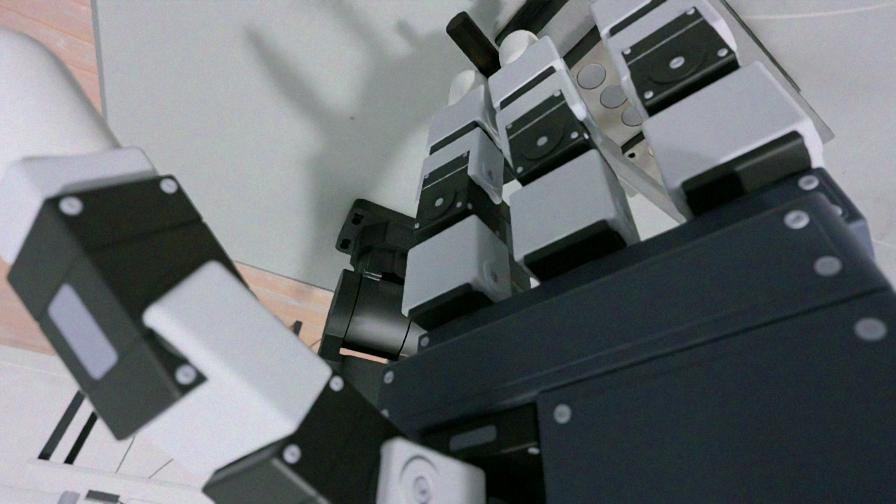

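Emit:
execute_actions:
  actions:
    - [[0.003,0.0095,0,0,0,-0.0078,-0.754,0.34,-0.576,-0.696,-0.754,-0.34,-0.576,-0.696,-0.754,0,-0.577,-0.696,0.477,-0.678,0,0,0.72,-0.93,0,0,0,0,0,0,-0.754,0,-0.576,-0.696,-0.754,0,-0.576,-0.696,-0.754,0,-0.576,-0.696,-0.714,-0.678,-0.226,-0.168,0.4,-0.6],[0.009,0.0287,0,0,0,-0.0233,-0.754,0.34,-0.576,-0.696,-0.754,-0.34,-0.576,-0.696,-0.754,0,-0.577,-0.696,0.477,-0.678,0,0,0.72,-0.93,0,0,0,0,0,0,-0.754,0,-0.576,-0.696,-0.754,0,-0.576,-0.696,-0.754,0,-0.576,-0.696,-0.714,-0.678,-0.226,-0.168,0.4,-0.6],[0.018,0.0573,0,0,0,-0.0467,-0.754,0.34,-0.576,-0.696,-0.754,-0.34,-0.576,-0.696,-0.754,0,-0.577,-0.696,0.477,-0.678,0,0,0.72,-0.93,0,0,0,0,0,0,-0.754,0,-0.576,-0.696,-0.754,0,-0.576,-0.696,-0.754,0,-0.576,-0.696,-0.714,-0.678,-0.226,-0.168,0.4,-0.6],[0.027,0.086,0,0,0,-0.07,-0.754,0.34,-0.576,-0.696,-0.754,-0.34,-0.576,-0.696,-0.754,0,-0.577,-0.696,0.477,-0.678,0,0,0.72,-0.93,0,0,0,0,0,0,-0.754,0,-0.576,-0.696,-0.754,0,-0.576,-0.696,-0.754,0,-0.576,-0.696,-0.714,-0.678,-0.226,-0.168,0.4,-0.6],[0.03,0.0955,0,0,0,-0.0778,-0.754,0.34,-0.576,-0.696,-0.754,-0.34,-0.576,-0.696,-0.754,0,-0.577,-0.696,0.477,-0.678,0,0,0.72,-0.93,0,0,0,0,0,0,-0.754,0,-0.576,-0.696,-0.754,0,-0.576,-0.696,-0.754,0,-0.576,-0.696,-0.714,-0.678,-0.226,-0.168,0.4,-0.6]]
  cameras: ["cam_left_wrist", "cam_high"]

Emit:
zoom_image:
  camera: "cam_high"
  region: [490, 180, 690, 300]

Scene clock: 116.03 s.
left_arm: end_effector_position=(+0.3355, +0.4385, +0.2842) hand_goal=(-0.754, +0.340, -0.576, -0.696, -0.754, -0.340, -0.576, -0.696, -0.754, +0.000, -0.578, -0.696, +0.476, -0.678, +0.000, +0.000) hand_measured=(-0.754, +0.092, -0.576, -0.696, -0.752, -0.082, -0.574, -0.696, -0.754, +0.002, -0.576, -0.694, +0.476, -0.678, +0.004, +0.000) hand_current_ma=(+0, -473, +0, +0, +1, +473, +1, +0, +0, +1, +1, +1, +0, +0, +1, +0) hand_state=(goal, blocked, goal, goal, goal, blocked, goal, goal, goal, goal, goal, goal, goal, goal, goal, goal) hand_current_limit=0.72 hand_speed=-0.93 end_effector_quat_wxyz=(-0.014, +0.109, +0.994, -0.003) | right_arm: end_effector_position=(+0.1503, -0.5034, +0.3877) hand_goal=(-0.754, +0.000, -0.576, -0.696, -0.754, +0.000, -0.576, -0.696, -0.754, +0.000, -0.576, -0.696, -0.714, -0.678, -0.226, -0.168) hand_measured=(-0.758, +0.000, -0.576, -0.696, -0.758, +0.000, -0.576, -0.696, -0.758, +0.000, -0.576, -0.696, -0.718, -0.678, -0.226, -0.168) hand_current_ma=(-17, +0, -2, +0, -13, +0, -2, +0, -13, +0, -2, +0, -15, +3, +1, +1) hand_state=(goal, goal, goal, goal, goal, goal, goal, goal, goal, goal, goal, goal, goal, goal, goal, goal) hand_current_limit=0.40 hand_speed=-0.60 end_effector_quat_wxyz=(+0.437, +0.869, +0.196, -0.129)
Joint positions: left_arm=[0.195 1.371 1.415 -1.643 -0.002 -1.159] | right_arm=[-0.302 0.626 0.843 -1.437 0.897 0.624]
Joint torques (N m): left_arm=[-1.38 -9.41 10.77 0.17 -0.05 -0.02] | right_arm=[2.78 -0.5 10.45 1.52 1.17 -0.06]
Heat: left arm: hottest elbow 45 °C; right arm: hottest elbow 52 °C.
Hand target: left_arm +0.3471, +0.4395, +0.2961; +0.000, +0.105, +0.995, +0.000 | right_arm +0.1508, -0.5036, +0.4003; +0.443, +0.868, +0.189, -0.118
Off the commanded pose: left_arm 0.017 m, 2 deg | right_arm 0.013 m, 2 deg.
Step readings (end_effector_position of left_arm | right_arm):
0: (+0.3260, +0.3794, +0.2831) | (+0.1503, -0.5034, +0.3877)
1: (+0.3260, +0.3794, +0.2831) | (+0.1503, -0.5034, +0.3877)
2: (+0.3260, +0.3796, +0.2831) | (+0.1503, -0.5034, +0.3877)
4: (+0.3264, +0.3822, +0.2837) | (+0.1503, -0.5034, +0.3877)
8: (+0.3314, +0.4093, +0.2871) | (+0.1503, -0.5034, +0.3877)
15: (+0.3342, +0.4383, +0.2817) | (+0.1503, -0.5034, +0.3877)
camera_calibration:
cam_left_wrist: T_world_to_cam=[[0.634282, -0.769878, -0.0705358, 0.118975], [-0.480296, -0.463903, 0.744386, 0.101389], [-0.605808, -0.438272, -0.664014, 0.709124], [0, 0, 0, 1]] pos_world=[0.402826, 0.44942, 0.403788]
Images, in order (width x height): cam_high 896x504, cam_left_wrist 896x504.

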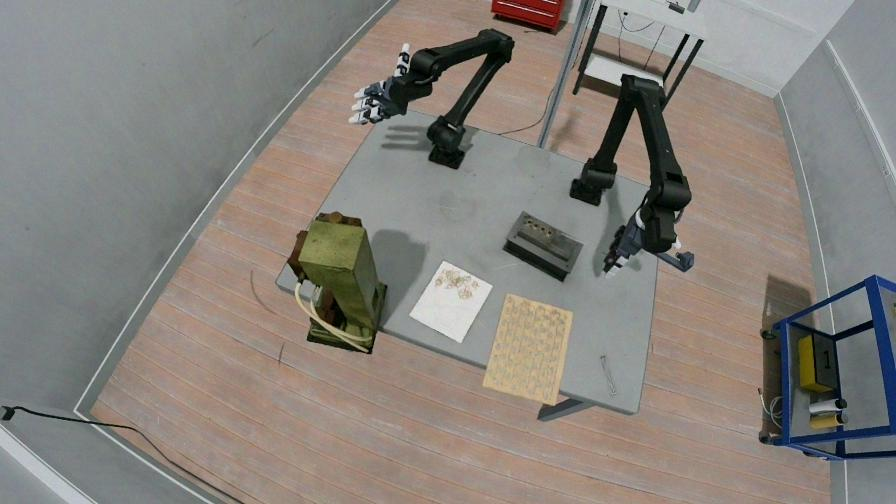

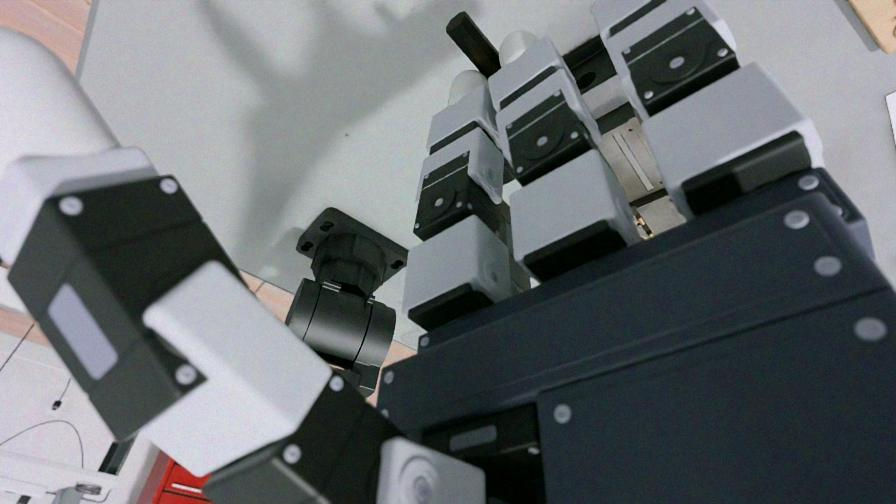

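Scaled by 2.520 from the camera's 896x504 image, which has a finer 1280x720 frame.

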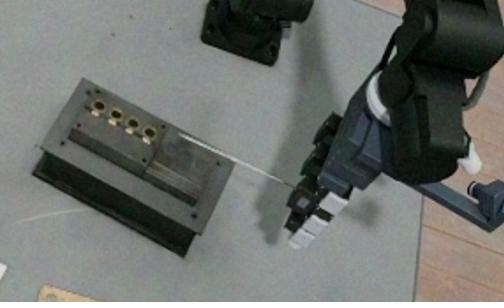

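Emit:
execute_actions:
  actions:
    - [[0,0,0,0,0,0,-0.754,0.34,-0.576,-0.696,-0.754,-0.34,-0.576,-0.696,-0.754,0,-0.577,-0.696,0.477,-0.678,0,0,0.72,-0.93,0.0523,0.0022,-0.031,-0.015,0.0292,-0.0233,-0.754,0,-0.576,-0.696,-0.754,0,-0.576,-0.696,-0.754,0,-0.576,-0.696,-0.714,-0.678,-0.226,-0.168,0.4,-0.6],[0,0,0,0,0,0,-0.754,0.34,-0.576,-0.696,-0.754,-0.34,-0.576,-0.696,-0.754,0,-0.577,-0.696,0.477,-0.678,0,0,0.72,-0.93,0.1015,-0.0012,-0.0667,-0.03,0.0585,-0.0467,-0.754,0,-0.576,-0.696,-0.754,0,-0.576,-0.696,-0.754,0,-0.576,-0.696,-0.714,-0.678,-0.226,-0.168,0.4,-0.6],[0,0,0,0,0,0,-0.754,0.34,-0.576,-0.696,-0.754,-0.34,-0.576,-0.696,-0.754,0,-0.577,-0.696,0.477,-0.678,0,0,0.72,-0.93,0.1467,-0.0093,-0.106,-0.0451,0.0877,-0.07,-0.754,0,-0.576,-0.696,-0.754,0,-0.576,-0.696,-0.754,0,-0.576,-0.696,-0.714,-0.678,-0.226,-0.168,0.4,-0.6]]
    - [[0,0,0,0,0,0,-0.754,0.34,-0.576,-0.696,-0.754,-0.34,-0.576,-0.696,-0.754,0,-0.577,-0.696,0.477,-0.678,0,0,0.72,-0.93,0.0523,0.0022,-0.031,-0.015,0.0292,-0.0233,-0.754,0,-0.576,-0.696,-0.754,0,-0.576,-0.696,-0.754,0,-0.576,-0.696,-0.714,-0.678,-0.226,-0.168,0.4,-0.6],[0,0,0,0,0,0,-0.754,0.34,-0.576,-0.696,-0.754,-0.34,-0.576,-0.696,-0.754,0,-0.577,-0.696,0.477,-0.678,0,0,0.72,-0.93,0.1015,-0.0012,-0.0667,-0.03,0.0585,-0.0467,-0.754,0,-0.576,-0.696,-0.754,0,-0.576,-0.696,-0.754,0,-0.576,-0.696,-0.714,-0.678,-0.226,-0.168,0.4,-0.6],[0,0,0,0,0,0,-0.754,0.34,-0.576,-0.696,-0.754,-0.34,-0.576,-0.696,-0.754,0,-0.577,-0.696,0.477,-0.678,0,0,0.72,-0.93,0.1467,-0.0093,-0.106,-0.0451,0.0877,-0.07,-0.754,0,-0.576,-0.696,-0.754,0,-0.576,-0.696,-0.754,0,-0.576,-0.696,-0.714,-0.678,-0.226,-0.168,0.4,-0.6]]
    - [[0,0,0,0,0,0,-0.754,0.34,-0.576,-0.696,-0.754,-0.34,-0.576,-0.696,-0.754,0,-0.577,-0.696,0.477,-0.678,0,0,0.72,-0.93,0.0523,0.0022,-0.031,-0.015,0.0292,-0.0233,-0.754,0,-0.576,-0.696,-0.754,0,-0.576,-0.696,-0.754,0,-0.576,-0.696,-0.714,-0.678,-0.226,-0.168,0.4,-0.6],[0,0,0,0,0,0,-0.754,0.34,-0.576,-0.696,-0.754,-0.34,-0.576,-0.696,-0.754,0,-0.577,-0.696,0.477,-0.678,0,0,0.72,-0.93,0.1015,-0.0012,-0.0667,-0.03,0.0585,-0.0467,-0.754,0,-0.576,-0.696,-0.754,0,-0.576,-0.696,-0.754,0,-0.576,-0.696,-0.714,-0.678,-0.226,-0.168,0.4,-0.6],[0,0,0,0,0,0,-0.754,0.34,-0.576,-0.696,-0.754,-0.34,-0.576,-0.696,-0.754,0,-0.577,-0.696,0.477,-0.678,0,0,0.72,-0.93,0.1467,-0.0093,-0.106,-0.0451,0.0877,-0.07,-0.754,0,-0.576,-0.696,-0.754,0,-0.576,-0.696,-0.754,0,-0.576,-0.696,-0.714,-0.678,-0.226,-0.168,0.4,-0.6]]
  cameras: []

Scene clock: 125.00 s.
left_arm: end_effector_position=(+0.3354, +0.4385, +0.2842) hand_goal=(-0.754, +0.340, -0.576, -0.696, -0.754, -0.340, -0.576, -0.696, -0.754, +0.000, -0.578, -0.696, +0.476, -0.678, +0.000, +0.000) hand_measured=(-0.754, +0.092, -0.576, -0.696, -0.752, -0.082, -0.574, -0.696, -0.754, +0.002, -0.576, -0.694, +0.476, -0.678, +0.004, +0.000) hand_current_ma=(+0, -473, +0, +0, +1, +473, +1, +0, +0, +1, +1, +1, +0, +0, +1, +0) hand_state=(goal, blocked, goal, goal, goal, blocked, goal, goal, goal, goal, goal, goal, goal, goal, goal, goal) hand_current_limit=0.72 hand_speed=-0.93 end_effector_quat_wxyz=(-0.014, +0.109, +0.994, -0.003) | right_arm: end_effector_position=(+0.2819, -0.2254, +0.3910) hand_goal=(-0.754, +0.000, -0.576, -0.696, -0.754, +0.000, -0.576, -0.696, -0.754, +0.000, -0.576, -0.696, -0.714, -0.678, -0.226, -0.168) hand_measured=(-0.760, +0.000, -0.576, -0.696, -0.758, +0.000, -0.576, -0.696, -0.758, +0.000, -0.576, -0.696, -0.720, -0.678, -0.226, -0.168) hand_current_ma=(-23, +1, -2, +0, -16, +1, -2, +0, -15, +1, -2, +0, -19, +3, +4, +1) hand_state=(goal, goal, goal, goal, goal, goal, goal, goal, goal, goal, goal, goal, goal, goal, goal, goal) hand_current_limit=0.40 hand_speed=-0.60 end_effector_quat_wxyz=(+0.438, +0.627, +0.630, +0.133)
Joint positions: left_arm=[0.195 1.371 1.415 -1.643 -0.002 -1.161] | right_arm=[0.822 0.616 0.843 -1.415 0.894 0.6]
Joint torques (N m): left_arm=[-1.08 -9.41 10.84 0.24 -0.08 -0.04] | right_arm=[2.84 0.79 10.15 1.25 1.24 0.01]
Heat: left arm: hottest elbow 45 °C; right arm: hottest elbow 52 °C.
Hand target: left_arm +0.3471, +0.4395, +0.2961; +0.000, +0.105, +0.995, +0.000 | right_arm +0.2821, -0.2220, +0.4004; +0.437, +0.629, +0.628, +0.140
Off the commanded pose: left_arm 0.017 m, 2 deg | right_arm 0.010 m, 1 deg.
Step readings (end_effector_position of left_arm | right_arm):
0: (+0.3355, +0.4385, +0.2842) | (+0.1503, -0.5034, +0.3877)
1: (+0.3355, +0.4385, +0.2842) | (+0.1503, -0.5034, +0.3877)
2: (+0.3355, +0.4385, +0.2842) | (+0.1520, -0.5024, +0.3875)
4: (+0.3355, +0.4385, +0.2842) | (+0.1629, -0.4954, +0.3877)
8: (+0.3354, +0.4385, +0.2842) | (+0.2032, -0.4607, +0.3925)
15: (+0.3354, +0.4385, +0.2842) | (+0.2263, -0.4333, +0.3936)
16: (+0.3354, +0.4385, +0.2842) | (+0.2273, -0.4322, +0.3929)
17: (+0.3354, +0.4385, +0.2842) | (+0.2297, -0.4294, +0.3923)
19: (+0.3354, +0.4385, +0.2842) | (+0.2387, -0.4172, +0.3911)
23: (+0.3354, +0.4385, +0.2842) | (+0.2638, -0.3693, +0.3932)
30: (+0.3354, +0.4385, +0.2842) | (+0.2743, -0.3355, +0.3941)
31: (+0.3354, +0.4385, +0.2842) | (+0.2748, -0.3343, +0.3932)
32: (+0.3354, +0.4385, +0.2842) | (+0.2760, -0.3307, +0.3926)
34: (+0.3354, +0.4385, +0.2842) | (+0.2797, -0.3161, +0.3913)
38: (+0.3354, +0.4385, +0.2842) | (+0.2853, -0.2622, +0.3932)
45: (+0.3354, +0.4385, +0.2842) | (+0.2824, -0.2271, +0.3941)
No camera images: "cameras" was empty.

Emit:
execute_actions:
  actions:
    - [[0,0,0,0,0,0,-0.754,0.34,-0.576,-0.696,-0.754,-0.34,-0.576,-0.696,-0.754,0,-0.577,-0.696,0.477,-0.678,0,0,0.72,-0.93,0.0585,0.0022,-0.0134,-0.0033,0.0416,0.0208,-0.95,0,-0.9,-0.9,-0.95,0,-0.9,-0.9,-0.95,0,-0.9,-0.9,-0.714,-0.678,0.65,-0.168,0.4,-0.6],[0,0,0,0,0,0,-0.754,0.34,-0.576,-0.696,-0.754,-0.34,-0.576,-0.696,-0.754,0,-0.577,-0.696,0.477,-0.678,0,0,0.72,-0.93,0.1171,0.0044,-0.0269,-0.0066,0.0832,0.0416,-0.95,0,-0.9,-0.9,-0.95,0,-0.9,-0.9,-0.95,0,-0.9,-0.9,-0.714,-0.678,0.65,-0.168,0.4,-0.6],[0,0,0,0,0,0,-0.754,0.34,-0.576,-0.696,-0.754,-0.34,-0.576,-0.696,-0.754,0,-0.577,-0.696,0.477,-0.678,0,0,0.72,-0.93,0.1757,0.0066,-0.0404,-0.0098,0.1249,0.0624,-0.95,0,-0.9,-0.9,-0.95,0,-0.9,-0.9,-0.95,0,-0.9,-0.9,-0.714,-0.678,0.65,-0.168,0.4,-0.6],[0,0,0,0,0,0,-0.754,0.34,-0.576,-0.696,-0.754,-0.34,-0.576,-0.696,-0.754,0,-0.577,-0.696,0.477,-0.678,0,0,0.72,-0.93,0.2342,0.0088,-0.0538,-0.0131,0.1665,0.0832,-0.95,0,-0.9,-0.9,-0.95,0,-0.9,-0.9,-0.95,0,-0.9,-0.9,-0.714,-0.678,0.65,-0.168,0.4,-0.6]]
    - [[0,0,0,0,0,0,-0.754,0.34,-0.576,-0.696,-0.754,-0.34,-0.576,-0.696,-0.754,0,-0.577,-0.696,0.477,-0.678,0,0,0.72,-0.93,0.101,-0.0778,-0.0118,-0.0066,0.0832,0.0416,-0.95,0,-0.9,-0.9,-0.95,0,-0.9,-0.9,-0.95,0,-0.9,-0.9,-0.714,-0.678,0.65,-0.168,0.4,-0.6],[0,0,0,0,0,0,-0.754,0.34,-0.576,-0.696,-0.754,-0.34,-0.576,-0.696,-0.754,0,-0.577,-0.696,0.477,-0.678,0,0,0.72,-0.93,0.1515,-0.1166,-0.0176,-0.0098,0.1249,0.0624,-0.95,0,-0.9,-0.9,-0.95,0,-0.9,-0.9,-0.95,0,-0.9,-0.9,-0.714,-0.678,0.65,-0.168,0.4,-0.6],[0,0,0,0,0,0,-0.754,0.34,-0.576,-0.696,-0.754,-0.34,-0.576,-0.696,-0.754,0,-0.577,-0.696,0.477,-0.678,0,0,0.72,-0.93,0.202,-0.1555,-0.0235,-0.0131,0.1665,0.0832,-0.95,0,-0.9,-0.9,-0.95,0,-0.9,-0.9,-0.95,0,-0.9,-0.9,-0.714,-0.678,0.65,-0.168,0.4,-0.6]]
  cameras: ["cam_right_wrist", "cam_high"]

Scene clock: 129.53 s.
left_arm: end_effector_position=(+0.3354, +0.4385, +0.2842) hand_goal=(-0.754, +0.340, -0.576, -0.696, -0.754, -0.340, -0.576, -0.696, -0.754, +0.000, -0.578, -0.696, +0.476, -0.678, +0.000, +0.000) hand_measured=(-0.754, +0.092, -0.576, -0.696, -0.752, -0.082, -0.574, -0.696, -0.754, +0.002, -0.576, -0.694, +0.476, -0.678, +0.004, +0.000) hand_current_ma=(+0, -473, +0, +0, +1, +473, +1, +0, +0, +1, +1, +1, +0, +0, +1, +0) hand_state=(goal, blocked, goal, goal, goal, blocked, goal, goal, goal, goal, goal, goal, goal, goal, goal, goal) hand_current_limit=0.72 hand_speed=-0.93 end_effector_quat_wxyz=(-0.014, +0.109, +0.994, -0.003) | right_arm: end_effector_position=(+0.2128, +0.0393, +0.3285) hand_goal=(-0.950, +0.000, -0.900, -0.900, -0.950, +0.000, -0.900, -0.900, -0.950, +0.000, -0.900, -0.900, -0.714, -0.678, +0.650, -0.168) hand_measured=(-0.954, +0.000, -0.898, -0.898, -0.954, +0.000, -0.898, -0.898, -0.954, +0.000, -0.898, -0.898, -0.718, -0.680, +0.646, -0.168) hand_current_ma=(-17, -2, +8, +10, -14, -2, +6, +10, -16, -2, +6, +9, -18, -9, -22, +1) hand_state=(goal, goal, goal, goal, goal, goal, goal, goal, goal, goal, goal, goal, goal, goal, goal, goal) hand_current_limit=0.40 hand_speed=-0.60 end_effector_quat_wxyz=(+0.048, +0.594, +0.581, +0.554)
Joint positions: left_arm=[0.195 1.371 1.415 -1.643 -0.002 -1.161] | right_arm=[1.476 0.79 0.627 -0.355 0.687 1.055]
Joint torques (N m): left_arm=[-1.61 -9.35 10.67 0.12 -0.08 -0.08] | right_arm=[3.37 -2.2 8.98 3.06 0.56 0.02]
Heat: left arm: hottest elbow 44 °C; right arm: hottest elbow 52 °C.
Hand target: left_arm +0.3471, +0.4395, +0.2961; +0.000, +0.105, +0.995, +0.000 | right_arm +0.2105, +0.0443, +0.3245; +0.044, +0.593, +0.578, +0.559
Off the commanded pose: left_arm 0.017 m, 2 deg | right_arm 0.007 m, 1 deg.
Step readings (end_effector_position of left_arm | right_arm):
0: (+0.3354, +0.4385, +0.2842) | (+0.2819, -0.2255, +0.3910)
1: (+0.3354, +0.4385, +0.2842) | (+0.2819, -0.2254, +0.3910)
2: (+0.3354, +0.4385, +0.2842) | (+0.2818, -0.2230, +0.3894)
4: (+0.3354, +0.4385, +0.2842) | (+0.2819, -0.2055, +0.3815)
8: (+0.3354, +0.4385, +0.2842) | (+0.2790, -0.1304, +0.3702)
15: (+0.3354, +0.4385, +0.2842) | (+0.2831, -0.0853, +0.3744)
16: (+0.3354, +0.4385, +0.2842) | (+0.2837, -0.0845, +0.3740)
17: (+0.3354, +0.4385, +0.2842) | (+0.2828, -0.0799, +0.3717)
19: (+0.3354, +0.4385, +0.2842) | (+0.2736, -0.0561, +0.3615)
23: (+0.3354, +0.4385, +0.2842) | (+0.2287, +0.0087, +0.3381)
30: (+0.3354, +0.4385, +0.2842) | (+0.2107, +0.0351, +0.3275)
camera_calibration:
cam_right_wrist: T_world_to_cam=[[0.61488, -0.788568, 0.00910453, -0.0741511], [-0.737299, -0.578923, -0.348193, 0.245174], [0.279845, 0.207384, -0.937379, 0.367958], [0, 0, 0, 1]] pos_world=[0.123389, 0.00715469, 0.430959]
Images, in order (width x height): cam_high 896x504, cam_right_wrist 896x504.

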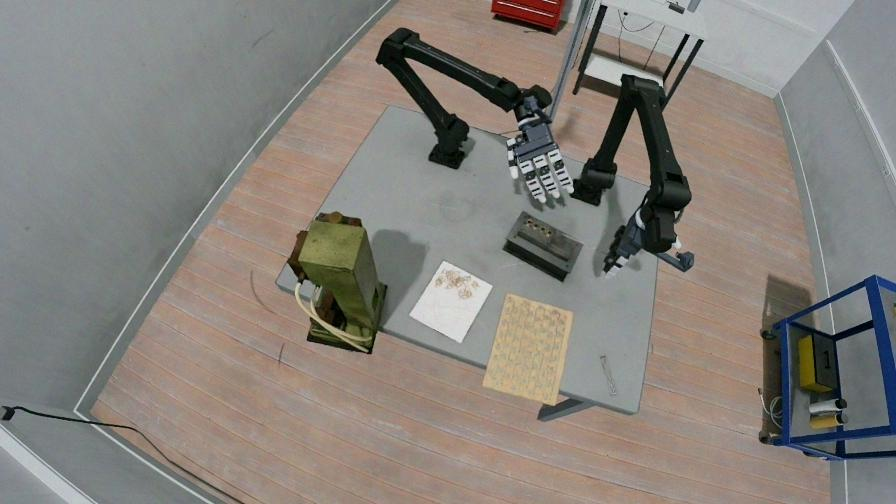

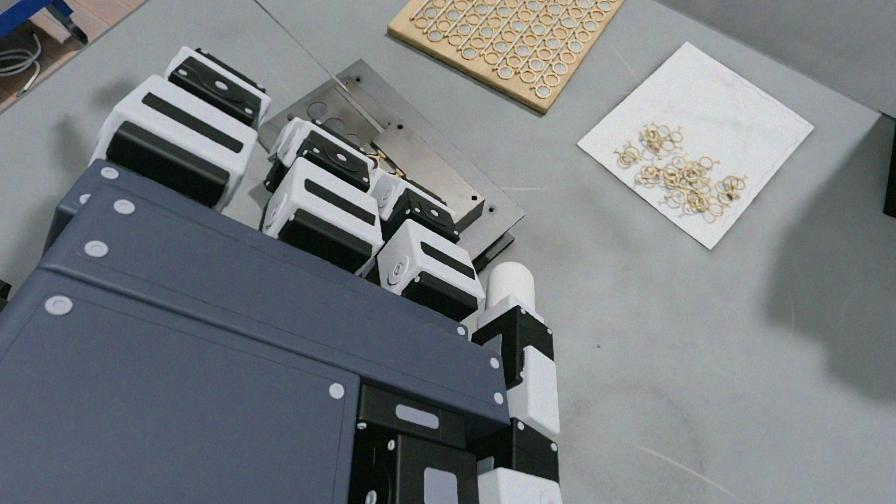

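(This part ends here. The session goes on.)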